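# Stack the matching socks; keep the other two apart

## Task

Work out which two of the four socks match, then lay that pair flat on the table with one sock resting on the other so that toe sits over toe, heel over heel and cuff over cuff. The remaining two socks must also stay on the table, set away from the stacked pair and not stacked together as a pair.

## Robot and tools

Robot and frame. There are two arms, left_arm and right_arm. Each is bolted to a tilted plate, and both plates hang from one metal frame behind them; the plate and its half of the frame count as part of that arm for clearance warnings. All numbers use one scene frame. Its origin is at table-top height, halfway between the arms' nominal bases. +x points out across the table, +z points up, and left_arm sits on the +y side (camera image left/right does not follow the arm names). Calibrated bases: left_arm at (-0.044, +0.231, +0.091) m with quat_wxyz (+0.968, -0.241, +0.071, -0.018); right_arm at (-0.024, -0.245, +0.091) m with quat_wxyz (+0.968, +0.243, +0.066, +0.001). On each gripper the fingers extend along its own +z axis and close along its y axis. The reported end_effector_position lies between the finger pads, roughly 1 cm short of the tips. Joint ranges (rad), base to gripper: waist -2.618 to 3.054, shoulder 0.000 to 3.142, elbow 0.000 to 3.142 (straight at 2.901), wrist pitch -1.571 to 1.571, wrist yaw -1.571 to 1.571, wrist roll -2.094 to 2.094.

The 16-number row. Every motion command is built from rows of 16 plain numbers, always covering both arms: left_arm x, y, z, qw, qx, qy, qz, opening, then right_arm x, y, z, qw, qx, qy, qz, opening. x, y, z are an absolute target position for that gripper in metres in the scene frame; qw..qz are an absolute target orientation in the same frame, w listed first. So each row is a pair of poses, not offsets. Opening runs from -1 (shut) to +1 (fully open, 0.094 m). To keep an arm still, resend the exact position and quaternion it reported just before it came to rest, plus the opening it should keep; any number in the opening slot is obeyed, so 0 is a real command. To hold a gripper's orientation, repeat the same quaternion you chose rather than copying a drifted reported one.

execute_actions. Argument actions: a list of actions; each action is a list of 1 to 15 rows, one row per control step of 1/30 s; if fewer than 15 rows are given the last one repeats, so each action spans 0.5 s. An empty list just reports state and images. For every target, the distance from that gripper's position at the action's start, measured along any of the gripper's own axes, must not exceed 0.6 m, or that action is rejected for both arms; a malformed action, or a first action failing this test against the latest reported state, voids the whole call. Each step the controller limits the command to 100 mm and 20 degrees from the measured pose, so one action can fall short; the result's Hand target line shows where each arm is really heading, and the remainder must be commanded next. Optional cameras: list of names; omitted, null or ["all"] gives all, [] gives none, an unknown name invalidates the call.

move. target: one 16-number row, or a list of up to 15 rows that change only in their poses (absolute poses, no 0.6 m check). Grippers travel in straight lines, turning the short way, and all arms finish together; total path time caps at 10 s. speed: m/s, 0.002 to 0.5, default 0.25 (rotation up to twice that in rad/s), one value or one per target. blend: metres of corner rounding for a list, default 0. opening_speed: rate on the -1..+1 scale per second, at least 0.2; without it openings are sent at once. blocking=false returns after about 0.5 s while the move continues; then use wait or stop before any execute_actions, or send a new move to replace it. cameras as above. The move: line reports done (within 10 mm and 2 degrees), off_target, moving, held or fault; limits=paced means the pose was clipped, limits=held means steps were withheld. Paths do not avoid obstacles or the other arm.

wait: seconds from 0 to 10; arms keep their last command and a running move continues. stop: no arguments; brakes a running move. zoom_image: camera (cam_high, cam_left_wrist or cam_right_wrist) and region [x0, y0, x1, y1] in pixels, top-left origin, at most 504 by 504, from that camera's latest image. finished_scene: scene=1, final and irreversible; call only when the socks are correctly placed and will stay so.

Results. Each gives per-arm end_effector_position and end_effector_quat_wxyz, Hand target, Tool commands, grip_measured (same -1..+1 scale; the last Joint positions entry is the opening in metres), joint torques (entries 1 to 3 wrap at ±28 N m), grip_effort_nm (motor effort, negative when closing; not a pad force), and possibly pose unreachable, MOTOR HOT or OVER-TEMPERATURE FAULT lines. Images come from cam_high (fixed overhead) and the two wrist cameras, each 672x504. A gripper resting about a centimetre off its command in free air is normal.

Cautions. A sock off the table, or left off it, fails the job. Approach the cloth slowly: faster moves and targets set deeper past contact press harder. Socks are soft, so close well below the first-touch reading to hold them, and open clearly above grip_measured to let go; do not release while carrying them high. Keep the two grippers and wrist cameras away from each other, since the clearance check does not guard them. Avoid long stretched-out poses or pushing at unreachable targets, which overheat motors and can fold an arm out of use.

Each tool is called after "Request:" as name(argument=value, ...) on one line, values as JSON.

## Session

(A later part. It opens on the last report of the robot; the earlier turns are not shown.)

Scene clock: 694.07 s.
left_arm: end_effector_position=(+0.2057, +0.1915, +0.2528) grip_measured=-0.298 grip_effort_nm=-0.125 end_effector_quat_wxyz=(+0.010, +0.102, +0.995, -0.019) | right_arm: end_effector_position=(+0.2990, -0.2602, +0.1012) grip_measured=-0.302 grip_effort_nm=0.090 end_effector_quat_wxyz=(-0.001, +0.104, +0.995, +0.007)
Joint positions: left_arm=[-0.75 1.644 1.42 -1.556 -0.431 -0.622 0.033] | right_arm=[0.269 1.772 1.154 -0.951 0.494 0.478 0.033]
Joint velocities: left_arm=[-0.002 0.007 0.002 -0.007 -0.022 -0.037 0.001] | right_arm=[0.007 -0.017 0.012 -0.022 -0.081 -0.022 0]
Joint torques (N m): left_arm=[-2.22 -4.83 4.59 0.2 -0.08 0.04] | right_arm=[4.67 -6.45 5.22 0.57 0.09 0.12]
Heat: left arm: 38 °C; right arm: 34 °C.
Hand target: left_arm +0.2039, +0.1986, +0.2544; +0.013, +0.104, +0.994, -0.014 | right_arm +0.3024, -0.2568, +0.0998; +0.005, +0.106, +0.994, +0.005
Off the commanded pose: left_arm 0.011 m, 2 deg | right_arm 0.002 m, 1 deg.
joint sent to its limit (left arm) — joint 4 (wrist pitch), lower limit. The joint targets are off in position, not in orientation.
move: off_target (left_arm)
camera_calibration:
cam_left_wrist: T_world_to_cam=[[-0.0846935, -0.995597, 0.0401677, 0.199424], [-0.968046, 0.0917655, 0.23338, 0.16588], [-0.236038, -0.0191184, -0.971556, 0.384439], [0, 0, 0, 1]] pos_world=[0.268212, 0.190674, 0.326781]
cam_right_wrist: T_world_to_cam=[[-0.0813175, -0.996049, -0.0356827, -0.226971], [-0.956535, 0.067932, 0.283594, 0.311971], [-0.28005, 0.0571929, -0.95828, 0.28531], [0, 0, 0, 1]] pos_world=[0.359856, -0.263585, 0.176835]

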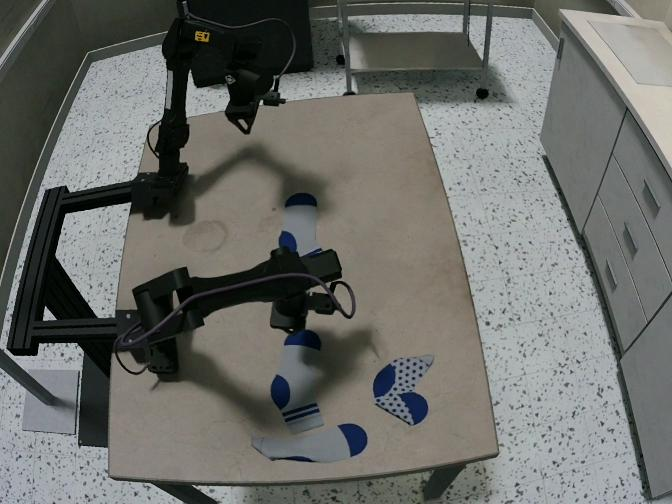

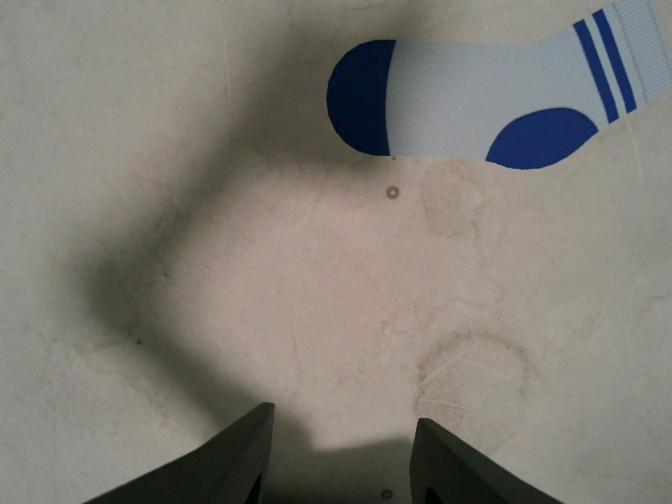

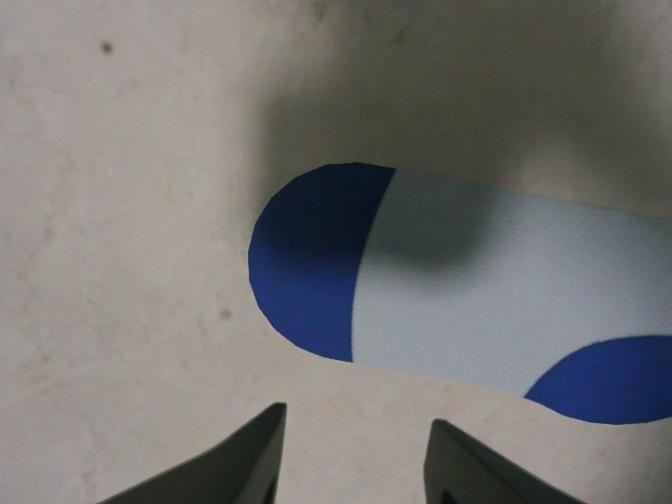

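Request:
move(target=[[0.2, 0.2, 0.25, 0, 0.105, 0.9945, 0, -0.3, 0.301, -0.243, 0.04, 0, 0.105, 0.9945, 0, -0.3],[0.2, 0.2, 0.25, 0, 0.105, 0.9945, 0, -0.3, 0.301, -0.243, -0.005, 0, 0.105, 0.9945, 0, -0.3]], speed=[0.15, 0.05], cameras=["cam_right_wrist"])

Request:
move(target=[[0.2, 0.2, 0.25, 0, 0.105, 0.9945, 0, -0.3, 0.301, -0.243, -0.005, 0, 0.105, 0.9945, 0, -1]], opening_speed=0.4, cameras=["cam_right_wrist"])

Request:
move(target=[[0.2, 0.2, 0.25, 0, 0.105, 0.9945, 0, -0.3, 0.299, -0.235, 0.045, 0, 0.105, 0.9945, 0, -1]], speed=0.08, cameras=["cam_right_wrist"])

Scene clock: 701.83 s.
left_arm: end_effector_position=(+0.2017, +0.1934, +0.2475) grip_measured=-0.298 grip_effort_nm=-0.125 end_effector_quat_wxyz=(+0.004, +0.107, +0.994, -0.010) | right_arm: end_effector_position=(+0.3039, -0.2449, +0.0154) grip_measured=-0.302 grip_effort_nm=0.095 end_effector_quat_wxyz=(+0.001, +0.102, +0.995, +0.002)
Joint positions: left_arm=[-0.75 1.644 1.397 -1.557 -0.435 -0.622 0.033] | right_arm=[0.179 1.957 1.024 -0.586 0.502 0.373 0.033]
Joint velocities: left_arm=[0.017 -0.012 -0.002 0.066 0.037 0.007 -0.001] | right_arm=[-0.012 -0.002 0.017 0.022 -0.007 -0.051 0]
Joint torques (N m): left_arm=[-2.28 -4.45 4.62 0.16 -0.12 -0.07] | right_arm=[2.61 -4.68 2.32 1.31 0.06 -0.18]
Heat: left arm: 37 °C; right arm: 34 °C.
Hand target: left_arm +0.2001, +0.1999, +0.2494; +0.007, +0.105, +0.994, -0.006 | right_arm +0.3007, -0.2436, -0.0041; -0.002, +0.105, +0.994, -0.001
Off the commanded pose: left_arm 0.007 m, 1 deg | right_arm 0.021 m, 0 deg.
joint sent to its limit (left arm) — joint 4 (wrist pitch), lower limit. The joint targets still meet the commanded pose.
move: off_target (right_arm)
camera_calibration:
cam_right_wrist: T_world_to_cam=[[-0.0778413, -0.99664, -0.0254801, -0.215822], [-0.95754, 0.0676224, 0.280256, 0.340184], [-0.277592, 0.0462137, -0.959587, 0.200215], [0, 0, 0, 1]] pos_world=[0.364518, -0.247354, 0.0912858]
Images, in order (width x height): cam_right_wrist 672x504.

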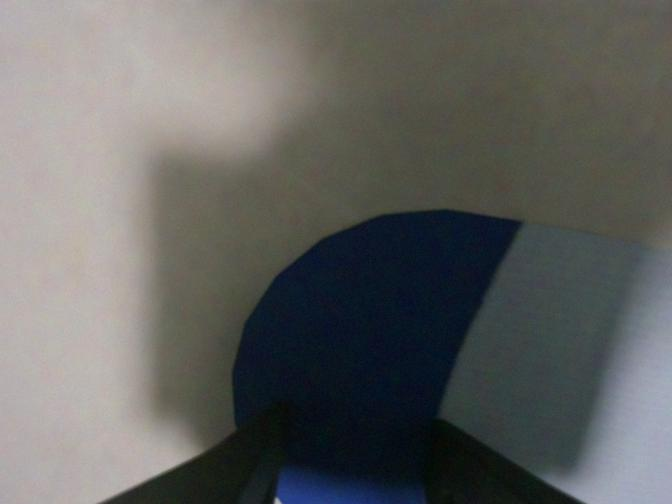

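Scene clock: 703.83 s.
left_arm: end_effector_position=(+0.2018, +0.1934, +0.2475) grip_measured=-0.298 grip_effort_nm=-0.120 end_effector_quat_wxyz=(+0.004, +0.107, +0.994, -0.010) | right_arm: end_effector_position=(+0.3080, -0.2468, +0.0153) grip_measured=-0.982 grip_effort_nm=-0.969 end_effector_quat_wxyz=(+0.010, +0.103, +0.995, -0.003)
Joint positions: left_arm=[-0.75 1.644 1.397 -1.557 -0.436 -0.622 0.033] | right_arm=[0.179 1.957 1.023 -0.567 0.517 0.365 0.001]
Joint velocities: left_arm=[0.002 -0.022 -0.002 0.022 0.007 0.022 0] | right_arm=[-0.007 -0.017 -0.012 -0.007 0.007 -0.037 0]
Joint torques (N m): left_arm=[-2.36 -4.71 4.77 0.18 -0.08 -0.04] | right_arm=[2.66 -5.08 2.06 1.16 -0.12 -0.08]
Heat: left arm: 37 °C; right arm: 34 °C.
Hand target: left_arm +0.2002, +0.1998, +0.2494; +0.007, +0.105, +0.994, -0.006 | right_arm +0.3001, -0.2435, -0.0037; -0.001, +0.105, +0.994, -0.001
Off the commanded pose: left_arm 0.007 m, 1 deg | right_arm 0.022 m, 1 deg.
joint sent to its limit (left arm) — joint 4 (wrist pitch), lower limit. The joint targets still meet the commanded pose.
move: off_target (right_arm)
camera_calibration:
cam_right_wrist: T_world_to_cam=[[-0.078904, -0.996773, -0.0147281, -0.217266], [-0.962202, 0.0722876, 0.262569, 0.347167], [-0.260657, 0.0348892, -0.964801, 0.193386], [0, 0, 0, 1]] pos_world=[0.367309, -0.248408, 0.0922235]
Images, in order (width x height): cam_right_wrist 672x504.

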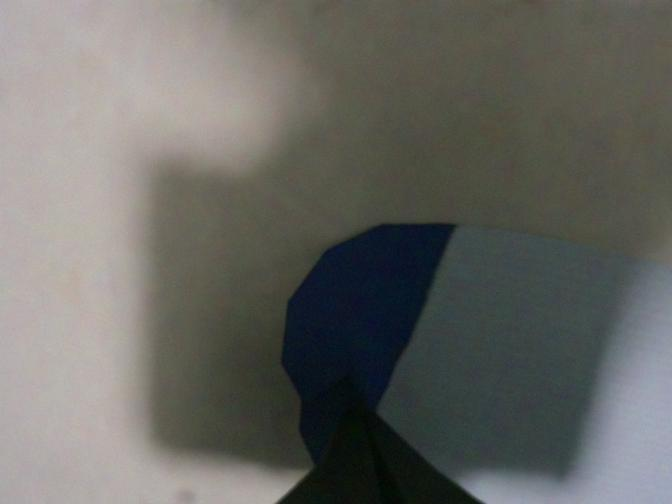

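Scene clock: 705.17 s.
left_arm: end_effector_position=(+0.2018, +0.1934, +0.2475) grip_measured=-0.298 grip_effort_nm=-0.120 end_effector_quat_wxyz=(+0.004, +0.107, +0.994, -0.010) | right_arm: end_effector_position=(+0.2903, -0.2363, +0.0330) grip_measured=-0.983 grip_effort_nm=-0.950 end_effector_quat_wxyz=(-0.013, +0.100, +0.995, -0.007)
Joint positions: left_arm=[-0.75 1.644 1.397 -1.557 -0.436 -0.622 0.033] | right_arm=[0.242 1.932 1.032 -0.69 0.513 0.459 0.001]
Joint velocities: left_arm=[0.002 -0.002 -0.002 0.022 0.007 -0.022 0] | right_arm=[0.007 -0.002 -0.012 -0.051 0.022 0.051 0]
Joint torques (N m): left_arm=[-2.33 -4.46 4.6 0.15 -0.12 -0.04] | right_arm=[5.49 -10.15 5.93 0.14 -0.06 0.14]
Heat: left arm: 37 °C; right arm: 34 °C.
Hand target: left_arm +0.2002, +0.1997, +0.2494; +0.007, +0.105, +0.994, -0.006 | right_arm +0.2986, -0.2346, +0.0448; +0.000, +0.105, +0.995, +0.001
Off the commanded pose: left_arm 0.007 m, 1 deg | right_arm 0.015 m, 2 deg.
joint sent to its limit (left arm) — joint 4 (wrist pitch), lower limit. The joint targets still meet the commanded pose.
move: off_target (right_arm)
camera_calibration:
cam_right_wrist: T_world_to_cam=[[-0.0745858, -0.997187, -0.00746854, -0.209527], [-0.949168, 0.0686935, 0.307184, 0.318619], [-0.305807, 0.0300005, -0.951621, 0.216981], [0, 0, 0, 1]] pos_world=[0.35315, -0.237334, 0.107044]
Images, in order (width x height): cam_right_wrist 672x504.

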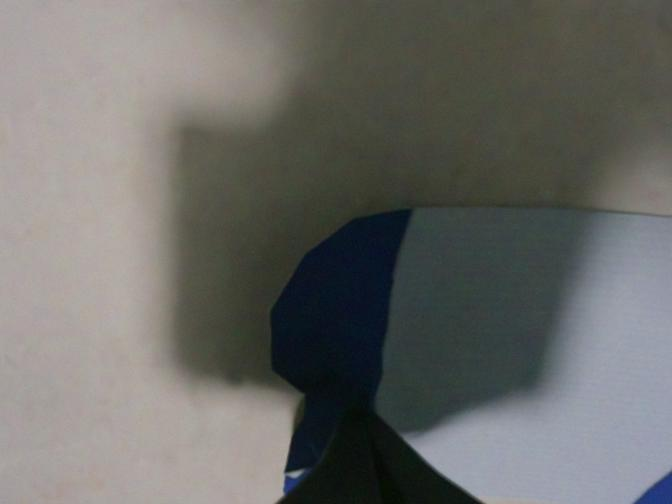

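Request:
move(target=[[0.2, 0.2, 0.25, 0, 0.105, 0.9945, 0, -0.3, 0.285, -0.18, 0.045, 0, 0.05, 0.9987, 0, -1],[0.2, 0.2, 0.25, 0, 0.105, 0.9945, 0, -0.3, 0.265, -0.12, 0.04, 0, 0, 1, 0, -1],[0.2, 0.2, 0.25, 0, 0.105, 0.9945, 0, -0.3, 0.265, -0.112, 0.0, 0, 0, 1, 0, -1]], speed=[0.12,0.12,0.06], blend=0.01, cameras=["cam_right_wrist"])

Request:
move(target=[[0.2, 0.2, 0.25, 0, 0.105, 0.9945, 0, -0.3, 0.265, -0.112, 0.0, 0, 0, 1, 0, -0.5]], opening_speed=0.5, cameras=["cam_right_wrist"])

Request:
move(target=[[0.2, 0.2, 0.25, 0, 0.105, 0.9945, 0, -0.3, 0.24, -0.21, 0.25, 0, 0, 1, 0, -0.3]])

Scene clock: 711.97 s.
left_arm: end_effector_position=(+0.2018, +0.1935, +0.2475) grip_measured=-0.298 grip_effort_nm=-0.129 end_effector_quat_wxyz=(+0.004, +0.107, +0.994, -0.010) | right_arm: end_effector_position=(+0.2598, -0.1166, +0.0161) grip_measured=-0.983 grip_effort_nm=-0.950 end_effector_quat_wxyz=(-0.005, -0.007, +1.000, -0.001)
Joint positions: left_arm=[-0.75 1.644 1.397 -1.557 -0.436 -0.622 0.033] | right_arm=[0.554 2.205 1.076 -0.609 0.483 0.586 0.001]
Joint velocities: left_arm=[0.002 -0.002 -0.002 -0.022 -0.051 -0.037 0] | right_arm=[0.002 -0.002 0.017 0.022 -0.037 -0.007 0]
Joint torques (N m): left_arm=[-2.29 -4.59 4.74 0.17 -0.12 -0.05] | right_arm=[3.48 -5.04 4.31 1.21 0.01 -0.08]
Heat: left arm: 37 °C; right arm: 35 °C.
Hand target: left_arm +0.2002, +0.1998, +0.2494; +0.007, +0.105, +0.994, -0.006 | right_arm +0.2646, -0.1100, +0.0011; +0.001, +0.000, +1.000, +0.003
Off the commanded pose: left_arm 0.007 m, 1 deg | right_arm 0.018 m, 1 deg.
joint sent to its limit (left arm) — joint 4 (wrist pitch), lower limit. The joint targets still meet the commanded pose.
move: off_target (right_arm)
camera_calibration:
cam_right_wrist: T_world_to_cam=[[0.140769, -0.989851, -0.0194859, -0.147401], [-0.946184, -0.1403, 0.291635, 0.261715], [-0.291409, -0.0226159, -0.956331, 0.178226], [0, 0, 0, 1]] pos_world=[0.320317, -0.105156, 0.0912459]
Images, in order (width x height): cam_right_wrist 672x504.

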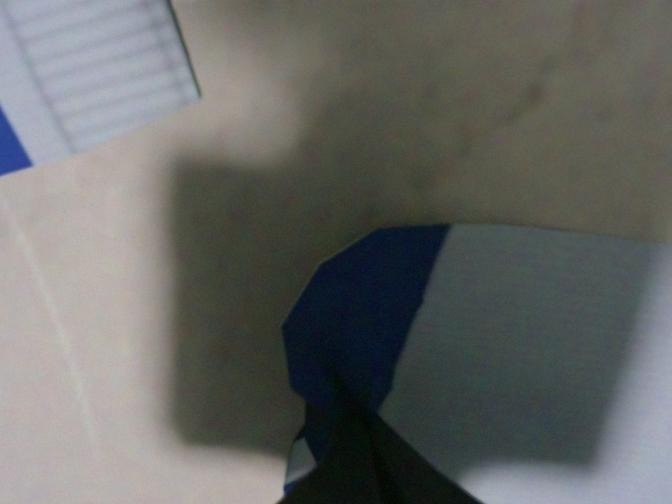

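Scene clock: 713.17 s.
left_arm: end_effector_position=(+0.2018, +0.1935, +0.2475) grip_measured=-0.298 grip_effort_nm=-0.125 end_effector_quat_wxyz=(+0.004, +0.107, +0.994, -0.010) | right_arm: end_effector_position=(+0.2623, -0.1203, +0.0160) grip_measured=-0.503 grip_effort_nm=0.129 end_effector_quat_wxyz=(+0.002, -0.009, +1.000, -0.012)
Joint positions: left_arm=[-0.75 1.644 1.397 -1.557 -0.436 -0.622 0.033] | right_arm=[0.553 2.205 1.076 -0.609 0.507 0.582 0.023]
Joint velocities: left_arm=[0.007 -0.007 -0.012 0.081 -0.066 0.037 -0.001] | right_arm=[-0.007 -0.012 0.012 -0.022 -0.037 0.007 0]
Joint torques (N m): left_arm=[-2.35 -4.45 4.71 0.16 -0.14 -0.11] | right_arm=[3.22 -5.18 4.36 1.12 -0.18 -0.06]
Heat: left arm: 37 °C; right arm: 34 °C.
Hand target: left_arm +0.2002, +0.1997, +0.2494; +0.007, +0.105, +0.994, -0.006 | right_arm +0.2645, -0.1128, +0.0010; +0.000, +0.000, +1.000, -0.001
Off the commanded pose: left_arm 0.007 m, 1 deg | right_arm 0.018 m, 2 deg.
joint sent to its limit (left arm) — joint 4 (wrist pitch), lower limit. The joint targets still meet the commanded pose.
move: off_target (right_arm)
camera_calibration:
cam_right_wrist: T_world_to_cam=[[0.143858, -0.989595, 0.0024442, -0.152638], [-0.949606, -0.137349, 0.28175, 0.264998], [-0.278483, -0.0428531, -0.959485, 0.173026], [0, 0, 0, 1]] pos_world=[0.321787, -0.107237, 0.0917258]
Images, in order (width x height): cam_right_wrist 672x504.

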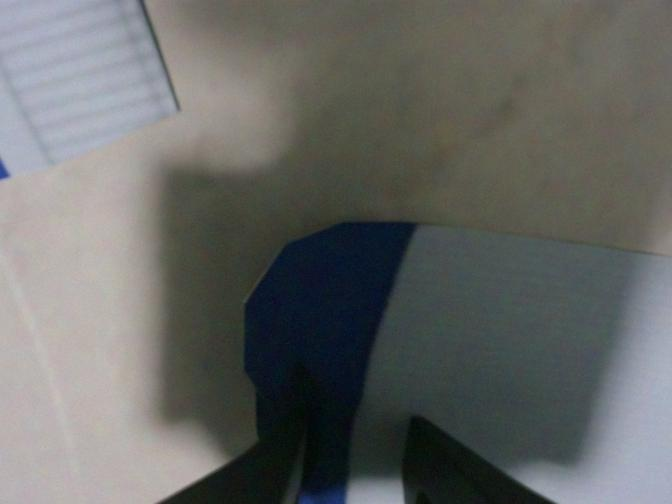

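Scene clock: 715.13 s.
left_arm: end_effector_position=(+0.2018, +0.1935, +0.2475) grip_measured=-0.298 grip_effort_nm=-0.125 end_effector_quat_wxyz=(+0.004, +0.107, +0.994, -0.010) | right_arm: end_effector_position=(+0.2400, -0.2117, +0.2435) grip_measured=-0.302 grip_effort_nm=0.085 end_effector_quat_wxyz=(-0.001, +0.001, +1.000, +0.000)
Joint positions: left_arm=[-0.75 1.644 1.397 -1.557 -0.436 -0.622 0.033] | right_arm=[0.713 1.715 1.455 -1.549 0.453 0.775 0.033]
Joint velocities: left_arm=[-0.022 -0.012 -0.002 0.022 0.037 -0.037 0.001] | right_arm=[0.007 0.002 0.002 0.007 -0.022 -0.037 0]
Joint torques (N m): left_arm=[-2.24 -4.51 4.75 0.14 -0.09 -0.08] | right_arm=[4.7 -5.83 6.49 0.18 -0.06 0.1]
Heat: left arm: 37 °C; right arm: 34 °C.
Hand target: left_arm +0.2002, +0.1997, +0.2494; +0.007, +0.105, +0.994, -0.006 | right_arm +0.2377, -0.2114, +0.2504; +0.003, +0.000, +1.000, +0.004
Off the commanded pose: left_arm 0.007 m, 1 deg | right_arm 0.007 m, 0 deg.
joint sent to its limit (left arm) — joint 4 (wrist pitch), lower limit. The joint targets still meet the commanded pose.
joint sent to its limit (right arm) — joint 4 (wrist pitch), lower limit. The joint targets still meet the commanded pose.
move: done
camera_calibration:
cam_left_wrist: T_world_to_cam=[[-0.0943661, -0.995303, 0.0216109, 0.207743], [-0.964653, 0.0967821, 0.245108, 0.15867], [-0.246049, 0.00228293, -0.969255, 0.375745], [0, 0, 0, 1]] pos_world=[0.265117, 0.190553, 0.320812]
cam_right_wrist: T_world_to_cam=[[0.123222, -0.992153, -0.0211657, -0.230223], [-0.950885, -0.124146, 0.283559, 0.169839], [-0.283961, -0.0148146, -0.958721, 0.388173], [0, 0, 0, 1]] pos_world=[0.300092, -0.201581, 0.319117]

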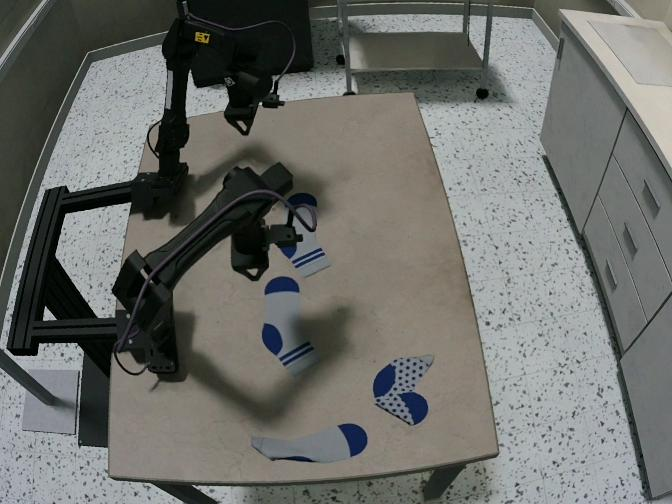

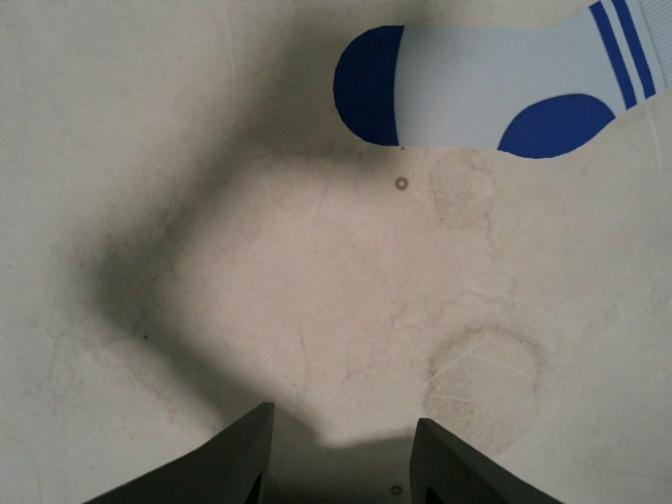

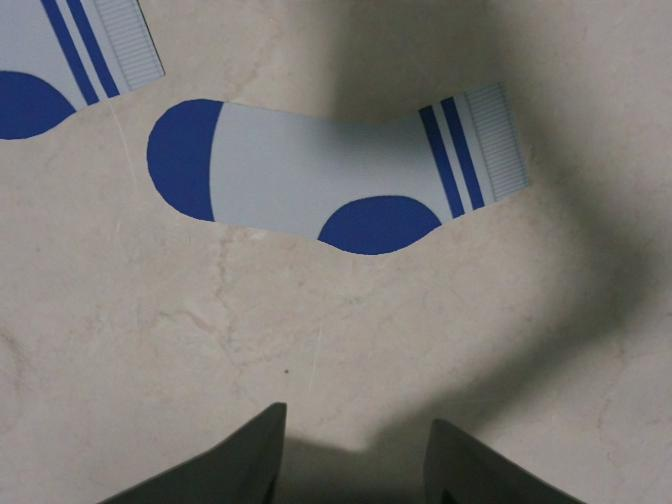

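Request:
move(target=[[0.2, 0.1, 0.2, 0, 0, 1, 0, -0.3, 0.29, -0.31, 0.14, 0, -0.216, 0.976, 0, -0.3],[0.245, -0.09, 0.10, 0, 0, 1, 0, -0.3, 0.295, -0.305, 0.10, 0, -0.216, 0.976, 0, -0.3]], blend=0.03)

Scene clock: 726.83 s.
left_arm: end_effector_position=(+0.2467, -0.0794, +0.0910) grip_measured=-0.298 grip_effort_nm=-0.120 end_effector_quat_wxyz=(-0.005, -0.009, +1.000, +0.003) | right_arm: end_effector_position=(+0.2992, -0.3122, +0.1078) grip_measured=-0.302 grip_effort_nm=0.085 end_effector_quat_wxyz=(+0.003, -0.209, +0.978, -0.011)
Joint positions: left_arm=[-0.896 2.69 1.98 -1.188 -0.399 -1.021 0.033] | right_arm=[0.15 1.676 1.154 -0.976 0.526 -0.289 0.033]
Joint velocities: left_arm=[0.017 -0.017 -0.002 -0.051 -0.022 -0.037 0] | right_arm=[0.012 -0.027 -0.012 0.022 0.037 -0.051 0]
Joint torques (N m): left_arm=[-6.15 -9.14 7.8 0.06 0 -0.07] | right_arm=[3.41 -5.98 3.97 0.55 -0.09 -0.09]
Heat: left arm: 37 °C; right arm: 34 °C.
Hand target: left_arm +0.2413, -0.0869, +0.0973; +0.001, -0.001, +1.000, +0.002 | right_arm +0.2958, -0.3077, +0.1000; -0.004, -0.216, +0.976, -0.006
Off the commanded pose: left_arm 0.014 m, 1 deg | right_arm 0.011 m, 2 deg.
move: off_target (left_arm, right_arm)
camera_calibration:
cam_left_wrist: T_world_to_cam=[[0.137485, -0.990495, -0.00425055, -0.110714], [-0.956121, -0.133832, 0.260618, 0.244858], [-0.258709, -0.0317669, -0.965433, 0.235834], [0, 0, 0, 1]] pos_world=[0.310348, -0.0694002, 0.163397]
cam_right_wrist: T_world_to_cam=[[0.520602, -0.853798, 0.00163704, -0.418246], [-0.819223, -0.498978, 0.282656, 0.0958542], [-0.240514, -0.148492, -0.95922, 0.218776], [0, 0, 0, 1]] pos_world=[0.348884, -0.276782, 0.183445]

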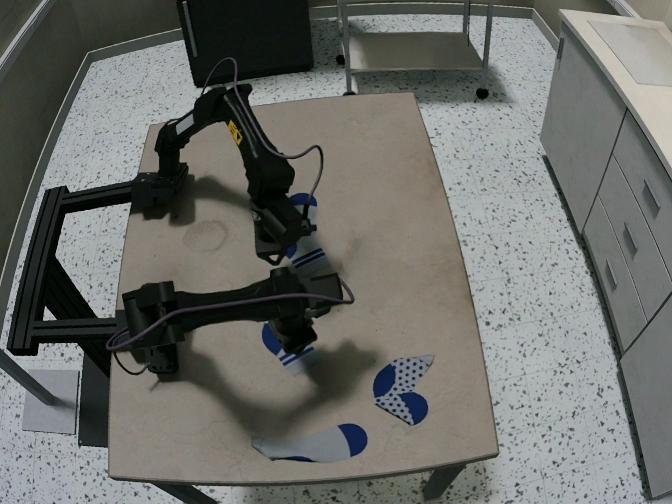

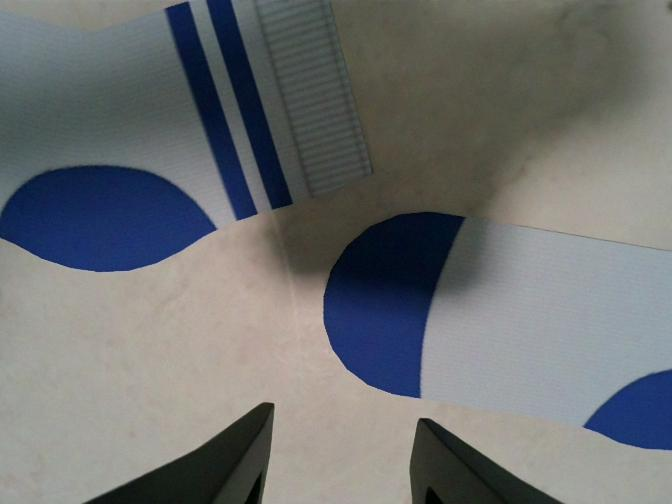

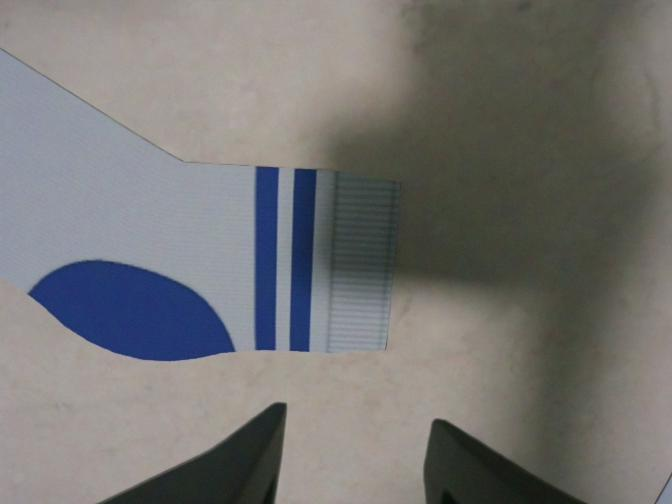

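Request:
move(target=[[0.243, -0.104, 0.035, 0, 0, 1, 0, -0.3, 0.295, -0.301, 0.035, 0, -0.216, 0.976, 0, -0.3],[0.243, -0.104, -0.003, 0, 0, 1, 0, -0.3, 0.295, -0.301, -0.006, 0, -0.216, 0.976, 0, -0.3]], speed=[0.15, 0.05])

Scene clock: 731.80 s.
left_arm: end_effector_position=(+0.2429, -0.1025, +0.0094) grip_measured=-0.298 grip_effort_nm=-0.120 end_effector_quat_wxyz=(-0.004, -0.002, +1.000, -0.006) | right_arm: end_effector_position=(+0.2976, -0.3065, +0.0151) grip_measured=-0.302 grip_effort_nm=0.090 end_effector_quat_wxyz=(+0.000, -0.219, +0.976, -0.007)
Joint positions: left_arm=[-0.854 2.844 1.93 -0.953 -0.404 -0.956 0.033] | right_arm=[0.015 1.832 0.974 -0.573 0.505 -0.46 0.033]
Joint velocities: left_arm=[0.017 -0.027 -0.002 -0.037 0.007 -0.051 0] | right_arm=[0.007 -0.007 0.017 0.066 -0.022 -0.022 0]
Joint torques (N m): left_arm=[-4.07 -8.76 4.07 0.63 -0.11 0.06] | right_arm=[1.99 -4.12 2.19 1.37 -0.13 -0.13]
Heat: left arm: 38 °C; right arm: 34 °C.
Hand target: left_arm +0.2417, -0.1027, -0.0026; +0.000, +0.000, +1.000, -0.001 | right_arm +0.2944, -0.3019, -0.0051; -0.003, -0.216, +0.976, -0.001
Off the commanded pose: left_arm 0.012 m, 1 deg | right_arm 0.022 m, 1 deg.
move: off_target (left_arm, right_arm)
camera_calibration:
cam_left_wrist: T_world_to_cam=[[0.12268, -0.992371, 0.0122443, -0.130179], [-0.958231, -0.11523, 0.261754, 0.261816], [-0.258346, -0.0438448, -0.965057, 0.153917], [0, 0, 0, 1]] pos_world=[0.306614, -0.0922685, 0.0816012]
cam_right_wrist: T_world_to_cam=[[0.538579, -0.842539, -0.00780702, -0.414176], [-0.805863, -0.517796, 0.28718, 0.113739], [-0.246003, -0.148378, -0.957845, 0.131991], [0, 0, 0, 1]] pos_world=[0.347195, -0.270481, 0.0905297]

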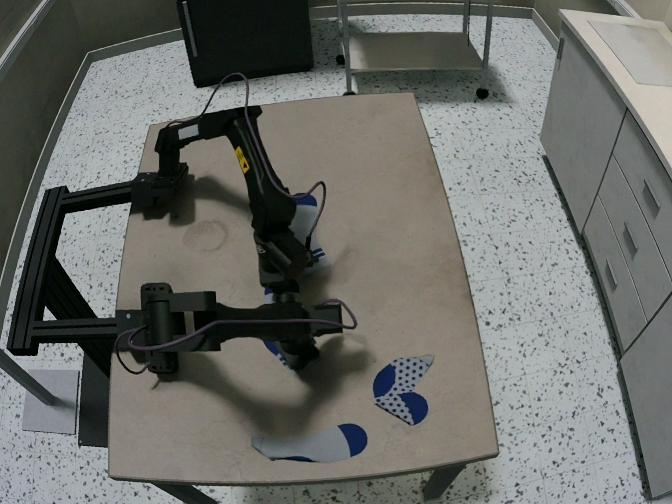

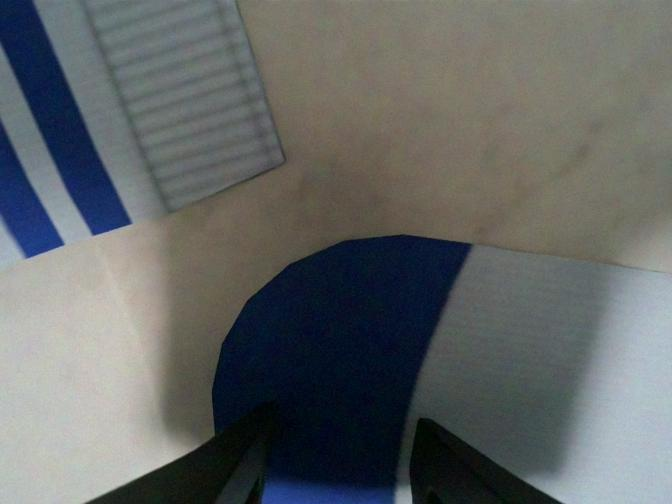

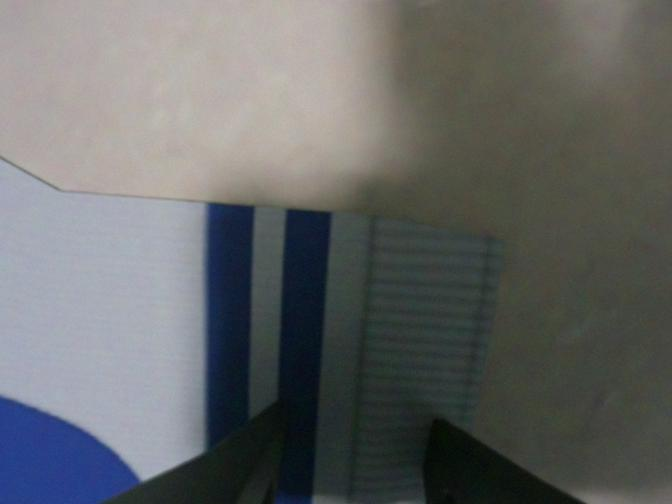

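Request:
move(target=[[0.243, -0.104, -0.010, 0, 0, 1, 0, -0.3, 0.295, -0.301, -0.008, 0, -0.216, 0.976, 0, -0.3]], speed=0.03, cameras=[])

Request:
move(target=[[0.243, -0.104, -0.010, 0, 0, 1, 0, -1, 0.295, -0.301, -0.008, 0, -0.216, 0.976, 0, -1]], opening_speed=0.4)

Scene clock: 735.83 s.
left_arm: end_effector_position=(+0.2433, -0.1029, +0.0092) grip_measured=-0.298 grip_effort_nm=-0.125 end_effector_quat_wxyz=(-0.003, +0.001, +1.000, -0.006) | right_arm: end_effector_position=(+0.2974, -0.3064, +0.0148) grip_measured=-0.302 grip_effort_nm=0.095 end_effector_quat_wxyz=(+0.000, -0.220, +0.975, -0.007)
Joint positions: left_arm=[-0.854 2.844 1.93 -0.95 -0.405 -0.95 0.033] | right_arm=[0.015 1.832 0.972 -0.57 0.505 -0.462 0.033]
Joint velocities: left_arm=[0.002 -0.007 -0.007 -0.022 0.081 0.007 0] | right_arm=[0.002 -0.002 -0.002 -0.051 0.007 -0.022 0.001]
Joint torques (N m): left_arm=[-3.55 -7.6 4.42 0.77 -0.15 0.05] | right_arm=[1.85 -4.22 1.87 1.44 -0.17 -0.12]
Heat: left arm: 38 °C; right arm: 33 °C.
Hand target: left_arm +0.2422, -0.1031, -0.0093; +0.000, +0.000, +1.000, +0.000 | right_arm +0.2936, -0.3014, -0.0061; -0.002, -0.216, +0.976, +0.000
Off the commanded pose: left_arm 0.019 m, 1 deg | right_arm 0.024 m, 1 deg.
move: off_target (left_arm, right_arm)
No camera images: "cameras" was empty.

Scene clock: 737.83 s.
left_arm: end_effector_position=(+0.2480, -0.1086, +0.0093) grip_measured=-0.988 grip_effort_nm=-0.647 end_effector_quat_wxyz=(+0.006, -0.005, +1.000, -0.017) | right_arm: end_effector_position=(+0.3043, -0.3077, +0.0151) grip_measured=-0.980 grip_effort_nm=-1.009 end_effector_quat_wxyz=(+0.012, -0.217, +0.976, -0.013)
Joint positions: left_arm=[-0.854 2.844 1.93 -0.919 -0.408 -0.949 0.001] | right_arm=[0.015 1.831 0.972 -0.54 0.511 -0.471 0.001]
Joint velocities: left_arm=[-0.007 -0.007 -0.002 0.007 -0.051 -0.022 -0.001] | right_arm=[-0.012 0.012 -0.007 0.037 -0.007 -0.022 -0.001]
Joint torques (N m): left_arm=[-3.77 -7.68 4.59 0.48 -0.13 0.05] | right_arm=[1.87 -4.25 1.88 1.16 -0.23 -0.07]
Heat: left arm: 38 °C; right arm: 33 °C.
Hand target: left_arm +0.2425, -0.1034, -0.0094; +0.000, +0.000, +1.000, +0.000 | right_arm +0.2939, -0.3014, -0.0061; -0.001, -0.216, +0.976, +0.000
Off the commanded pose: left_arm 0.020 m, 2 deg | right_arm 0.026 m, 2 deg.
move: off_target (left_arm, right_arm)
camera_calibration:
cam_left_wrist: T_world_to_cam=[[0.128911, -0.990947, 0.0374906, -0.138419], [-0.962756, -0.116004, 0.244222, 0.267218], [-0.237662, -0.0675773, -0.968994, 0.147284], [0, 0, 0, 1]] pos_world=[0.310113, -0.0962149, 0.0826461]
cam_right_wrist: T_world_to_cam=[[0.535157, -0.844657, 0.0126724, -0.418672], [-0.81557, -0.512703, 0.268292, 0.123341], [-0.220118, -0.153914, -0.963254, 0.12392], [0, 0, 0, 1]] pos_world=[0.351926, -0.271324, 0.0915811]

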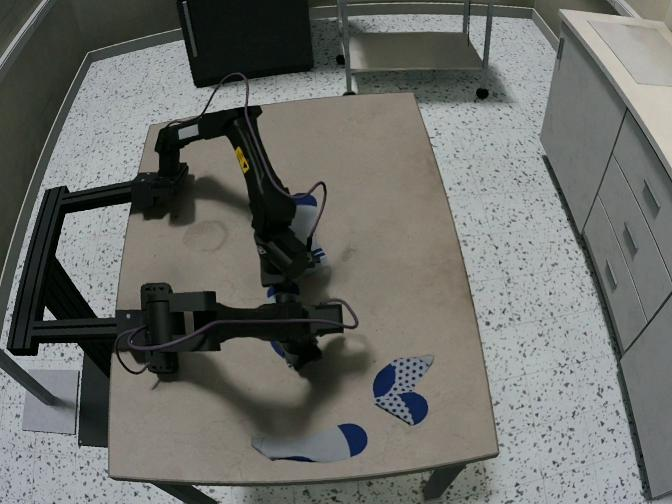

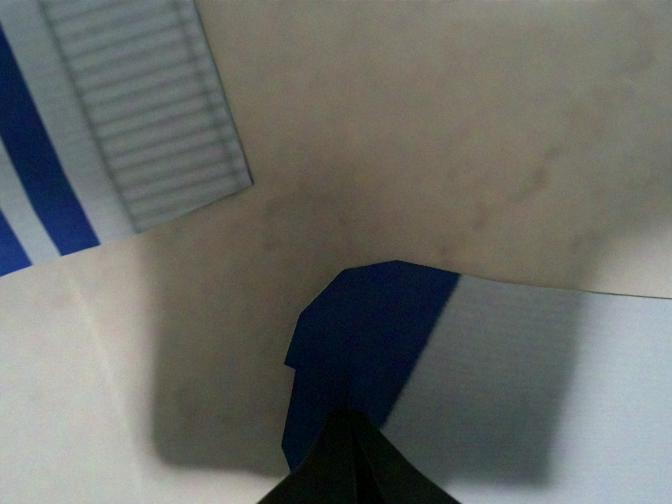

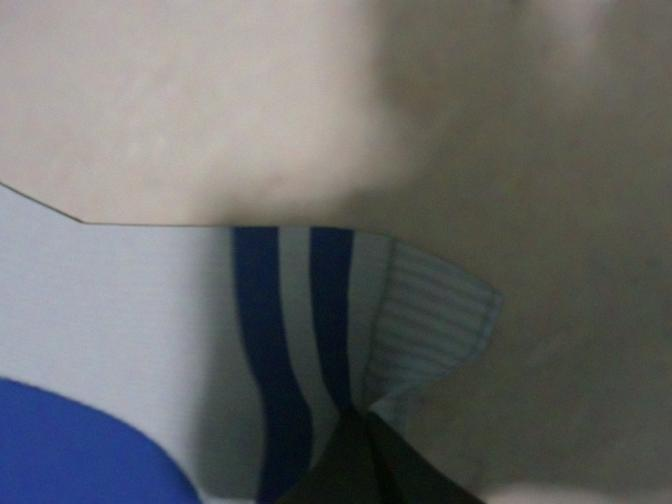

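Request:
move(target=[[0.245, -0.106, 0.10, 0, 0, 1, 0, -1, 0.297, -0.301, 0.10, 0, -0.216, 0.976, 0, -1],[0.295, 0.155, 0.11, 0, 0.035, 0.9994, 0, -1, 0.336, -0.042, 0.10, 0, -0.182, 0.983, 0, -1]], speed=[0.06,0.1], blend=0.02)

Scene clock: 751.97 s.
left_arm: end_effector_position=(+0.2925, +0.1472, +0.1036) grip_measured=-0.989 grip_effort_nm=-0.623 end_effector_quat_wxyz=(-0.018, +0.040, +0.999, -0.001) | right_arm: end_effector_position=(+0.3379, -0.0442, +0.1008) grip_measured=-0.982 grip_effort_nm=-0.999 end_effector_quat_wxyz=(+0.010, -0.177, +0.984, +0.010)
Joint positions: left_arm=[-0.473 2.05 1.375 -1.045 -0.476 -0.474 0.001] | right_arm=[0.675 2.426 1.756 -1.089 0.457 0.362 0.001]
Joint velocities: left_arm=[-0.022 0.007 -0.007 0.022 0.066 -0.007 0] | right_arm=[0.012 0.002 0.002 0.037 0.007 -0.051 0]
Joint torques (N m): left_arm=[-3.85 -9.39 4.23 0.31 -0.13 0.04] | right_arm=[6.97 -9.74 7.51 0.18 -0.03 0.08]
Heat: left arm: 39 °C; right arm: 33 °C.
Hand target: left_arm +0.2971, +0.1507, +0.1114; -0.001, +0.036, +0.999, -0.005 | right_arm +0.3349, -0.0376, +0.1009; +0.006, -0.183, +0.983, +0.007
Off the commanded pose: left_arm 0.010 m, 2 deg | right_arm 0.003 m, 2 deg.
move: done
camera_calibration:
cam_left_wrist: T_world_to_cam=[[0.0395606, -0.999215, 0.00221519, 0.136809], [-0.956939, -0.0372486, 0.287888, 0.298906], [-0.287579, -0.0135088, -0.957662, 0.271968], [0, 0, 0, 1]] pos_world=[0.358835, 0.15151, 0.174099]
cam_right_wrist: T_world_to_cam=[[0.463559, -0.885434, -0.0334549, -0.188181], [-0.851708, -0.455679, 0.258749, 0.278513], [-0.24435, -0.0914518, -0.965365, 0.265534], [0, 0, 0, 1]] pos_world=[0.389328, -0.015426, 0.177977]

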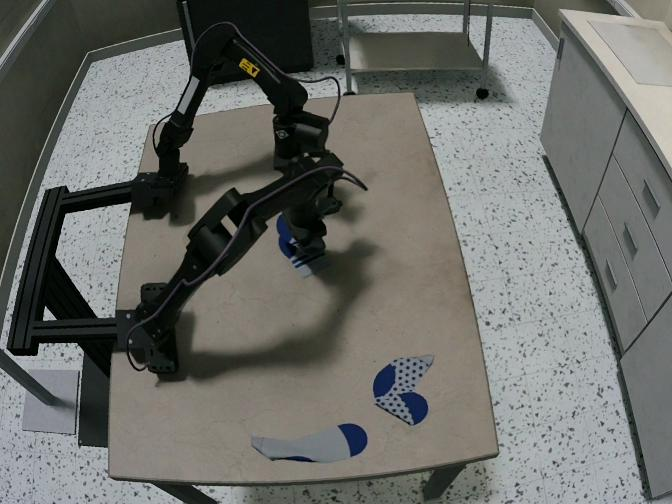

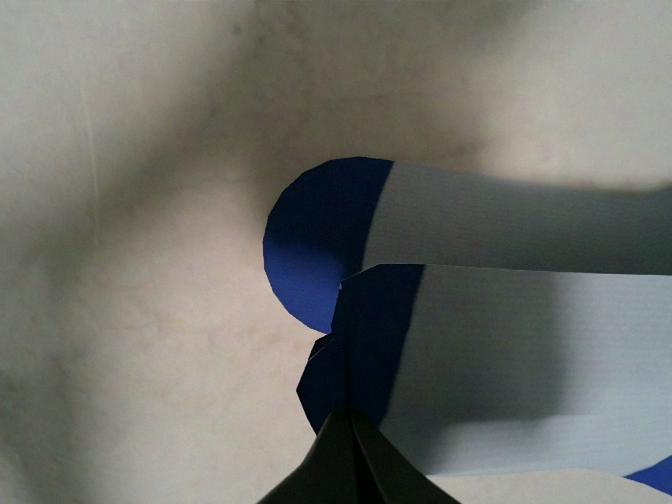

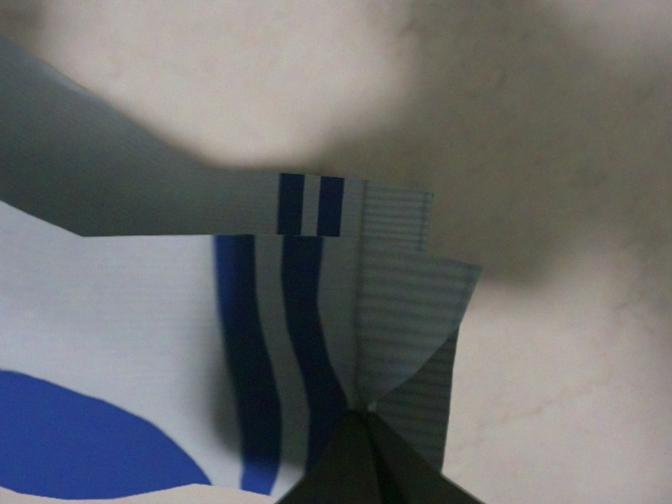

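Request:
move(target=[[0.299, 0.16, 0.028, 0, 0.035, 0.9994, 0, -1, 0.338, -0.038, 0.028, 0, -0.182, 0.983, 0, -1]], speed=0.08)

Scene clock: 757.80 s.
left_arm: end_effector_position=(+0.2980, +0.1587, +0.0324) grip_measured=-0.989 grip_effort_nm=-0.623 end_effector_quat_wxyz=(-0.002, +0.032, +0.999, -0.010) | right_arm: end_effector_position=(+0.3449, -0.0369, +0.0402) grip_measured=-0.982 grip_effort_nm=-0.999 end_effector_quat_wxyz=(+0.008, -0.173, +0.985, +0.010)
Joint positions: left_arm=[-0.344 2.097 1.196 -0.709 -0.488 -0.326 0.001] | right_arm=[0.613 2.527 1.702 -0.908 0.464 0.302 0.001]
Joint velocities: left_arm=[0.002 0.012 -0.007 0.022 -0.081 -0.051 0] | right_arm=[-0.002 -0.002 0.007 -0.007 -0.051 0.051 0]
Joint torques (N m): left_arm=[-3.79 -6.26 3.93 0.35 -0.14 0.11] | right_arm=[5.82 -10.36 4.04 0.56 0.12 -0.08]
Heat: left arm: 39 °C; right arm: 34 °C.
Hand target: left_arm +0.2979, +0.1598, +0.0284; +0.000, +0.035, +0.999, -0.002 | right_arm +0.3385, -0.0381, +0.0279; +0.000, -0.182, +0.983, -0.001
Off the commanded pose: left_arm 0.005 m, 1 deg | right_arm 0.014 m, 2 deg.
move: off_target (right_arm)
camera_calibration:
cam_left_wrist: T_world_to_cam=[[0.0556231, -0.99823, 0.0210637, 0.14261], [-0.965203, -0.04836, 0.256992, 0.330311], [-0.255519, -0.0346255, -0.966184, 0.199599], [0, 0, 0, 1]] pos_world=[0.361885, 0.165243, 0.104958]
cam_right_wrist: T_world_to_cam=[[0.4576, -0.888425, -0.0361173, -0.184886], [-0.853557, -0.450294, 0.26206, 0.304201], [-0.249084, -0.0890905, -0.964375, 0.211141], [0, 0, 0, 1]] pos_world=[0.396848, -0.00846716, 0.117223]

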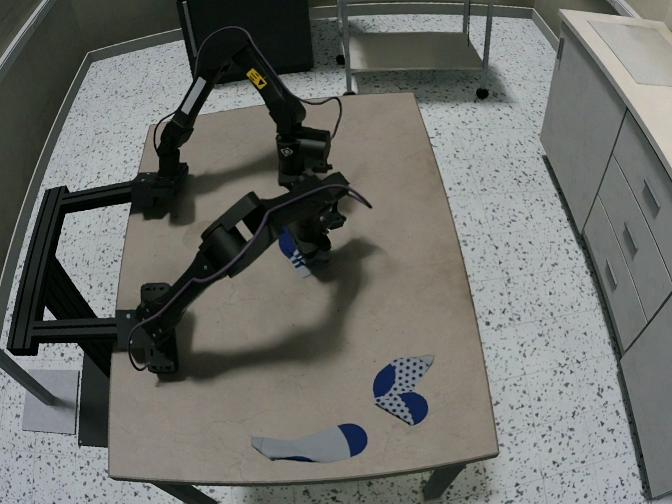

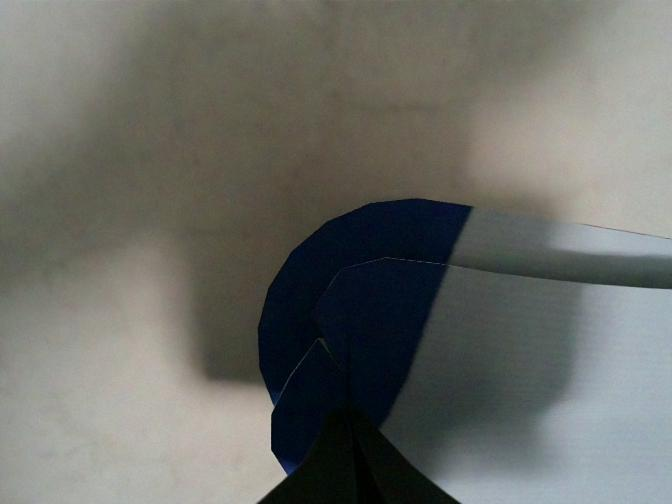

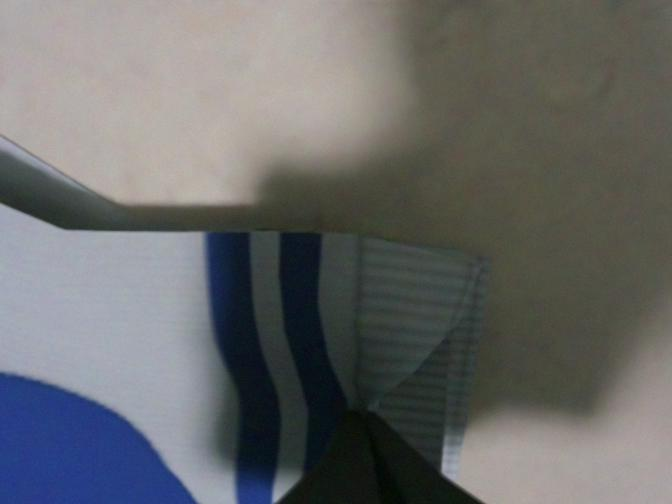

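Request:
move(target=[[0.298, 0.156, 0.002, 0, 0.035, 0.9994, 0, -1, 0.334, -0.043, 0.0, 0, -0.182, 0.983, 0, -1]], speed=0.05)

Scene clock: 761.27 s.
left_arm: end_effector_position=(+0.2966, +0.1561, +0.0118) grip_measured=-0.989 grip_effort_nm=-0.628 end_effector_quat_wxyz=(-0.004, +0.037, +0.999, -0.007) | right_arm: end_effector_position=(+0.3412, -0.0414, +0.0207) grip_measured=-0.982 grip_effort_nm=-1.004 end_effector_quat_wxyz=(+0.007, -0.178, +0.984, +0.010)
Joint positions: left_arm=[-0.324 2.145 1.175 -0.637 -0.492 -0.297 0.001] | right_arm=[0.59 2.533 1.64 -0.829 0.468 0.267 0.001]
Joint velocities: left_arm=[0.002 0.002 0.002 -0.022 -0.007 -0.037 -0.001] | right_arm=[-0.022 0.007 0.007 0.022 0.066 -0.066 -0.001]
Joint torques (N m): left_arm=[-3.4 -5.57 3.34 0.7 -0.11 0.07] | right_arm=[5.03 -9.44 2.88 0.93 0.14 -0.04]
Heat: left arm: 39 °C; right arm: 34 °C.
Hand target: left_arm +0.2973, +0.1563, +0.0025; +0.000, +0.035, +0.999, +0.000 | right_arm +0.3337, -0.0435, +0.0005; -0.001, -0.182, +0.983, -0.001
Off the commanded pose: left_arm 0.010 m, 1 deg | right_arm 0.022 m, 1 deg.
move: off_target (right_arm)
camera_calibration:
cam_left_wrist: T_world_to_cam=[[0.0462846, -0.998813, 0.0151497, 0.143519], [-0.964598, -0.040747, 0.26056, 0.332782], [-0.259633, -0.0266732, -0.965339, 0.17922], [0, 0, 0, 1]] pos_world=[0.360889, 0.161689, 0.0841245]
cam_right_wrist: T_world_to_cam=[[0.466086, -0.884023, -0.0355963, -0.190639], [-0.848996, -0.458214, 0.263146, 0.30227], [-0.248937, -0.0924273, -0.964099, 0.190807], [0, 0, 0, 1]] pos_world=[0.392979, -0.0123893, 0.0976303]

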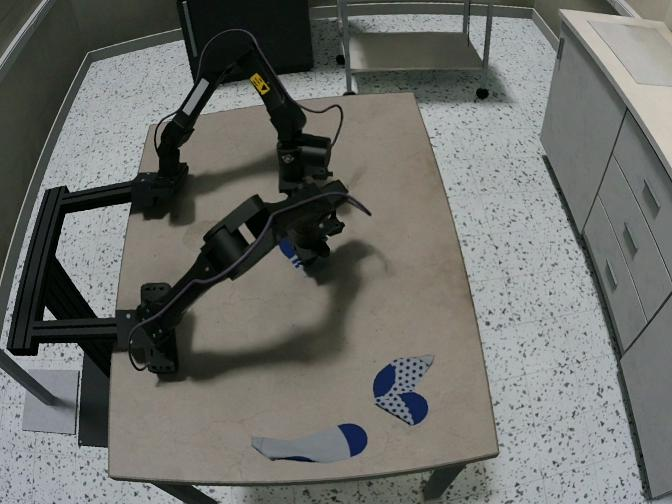

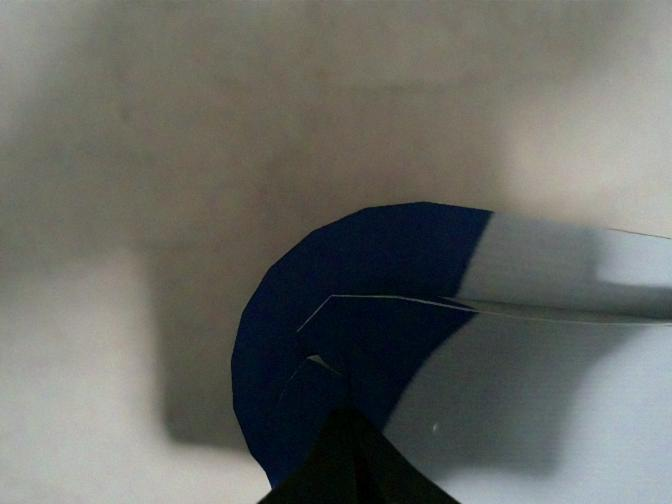

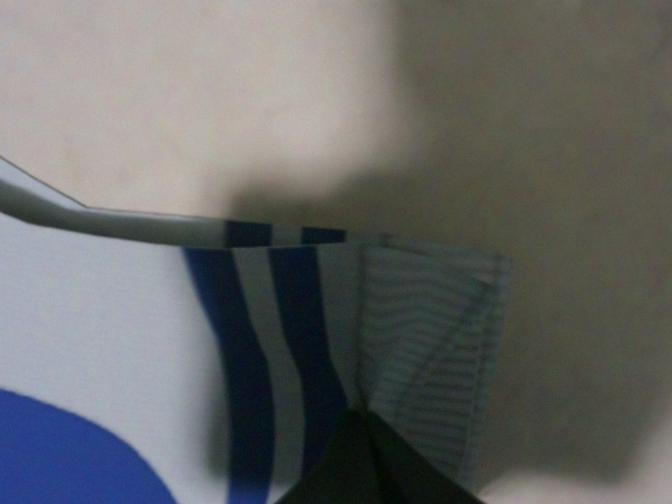

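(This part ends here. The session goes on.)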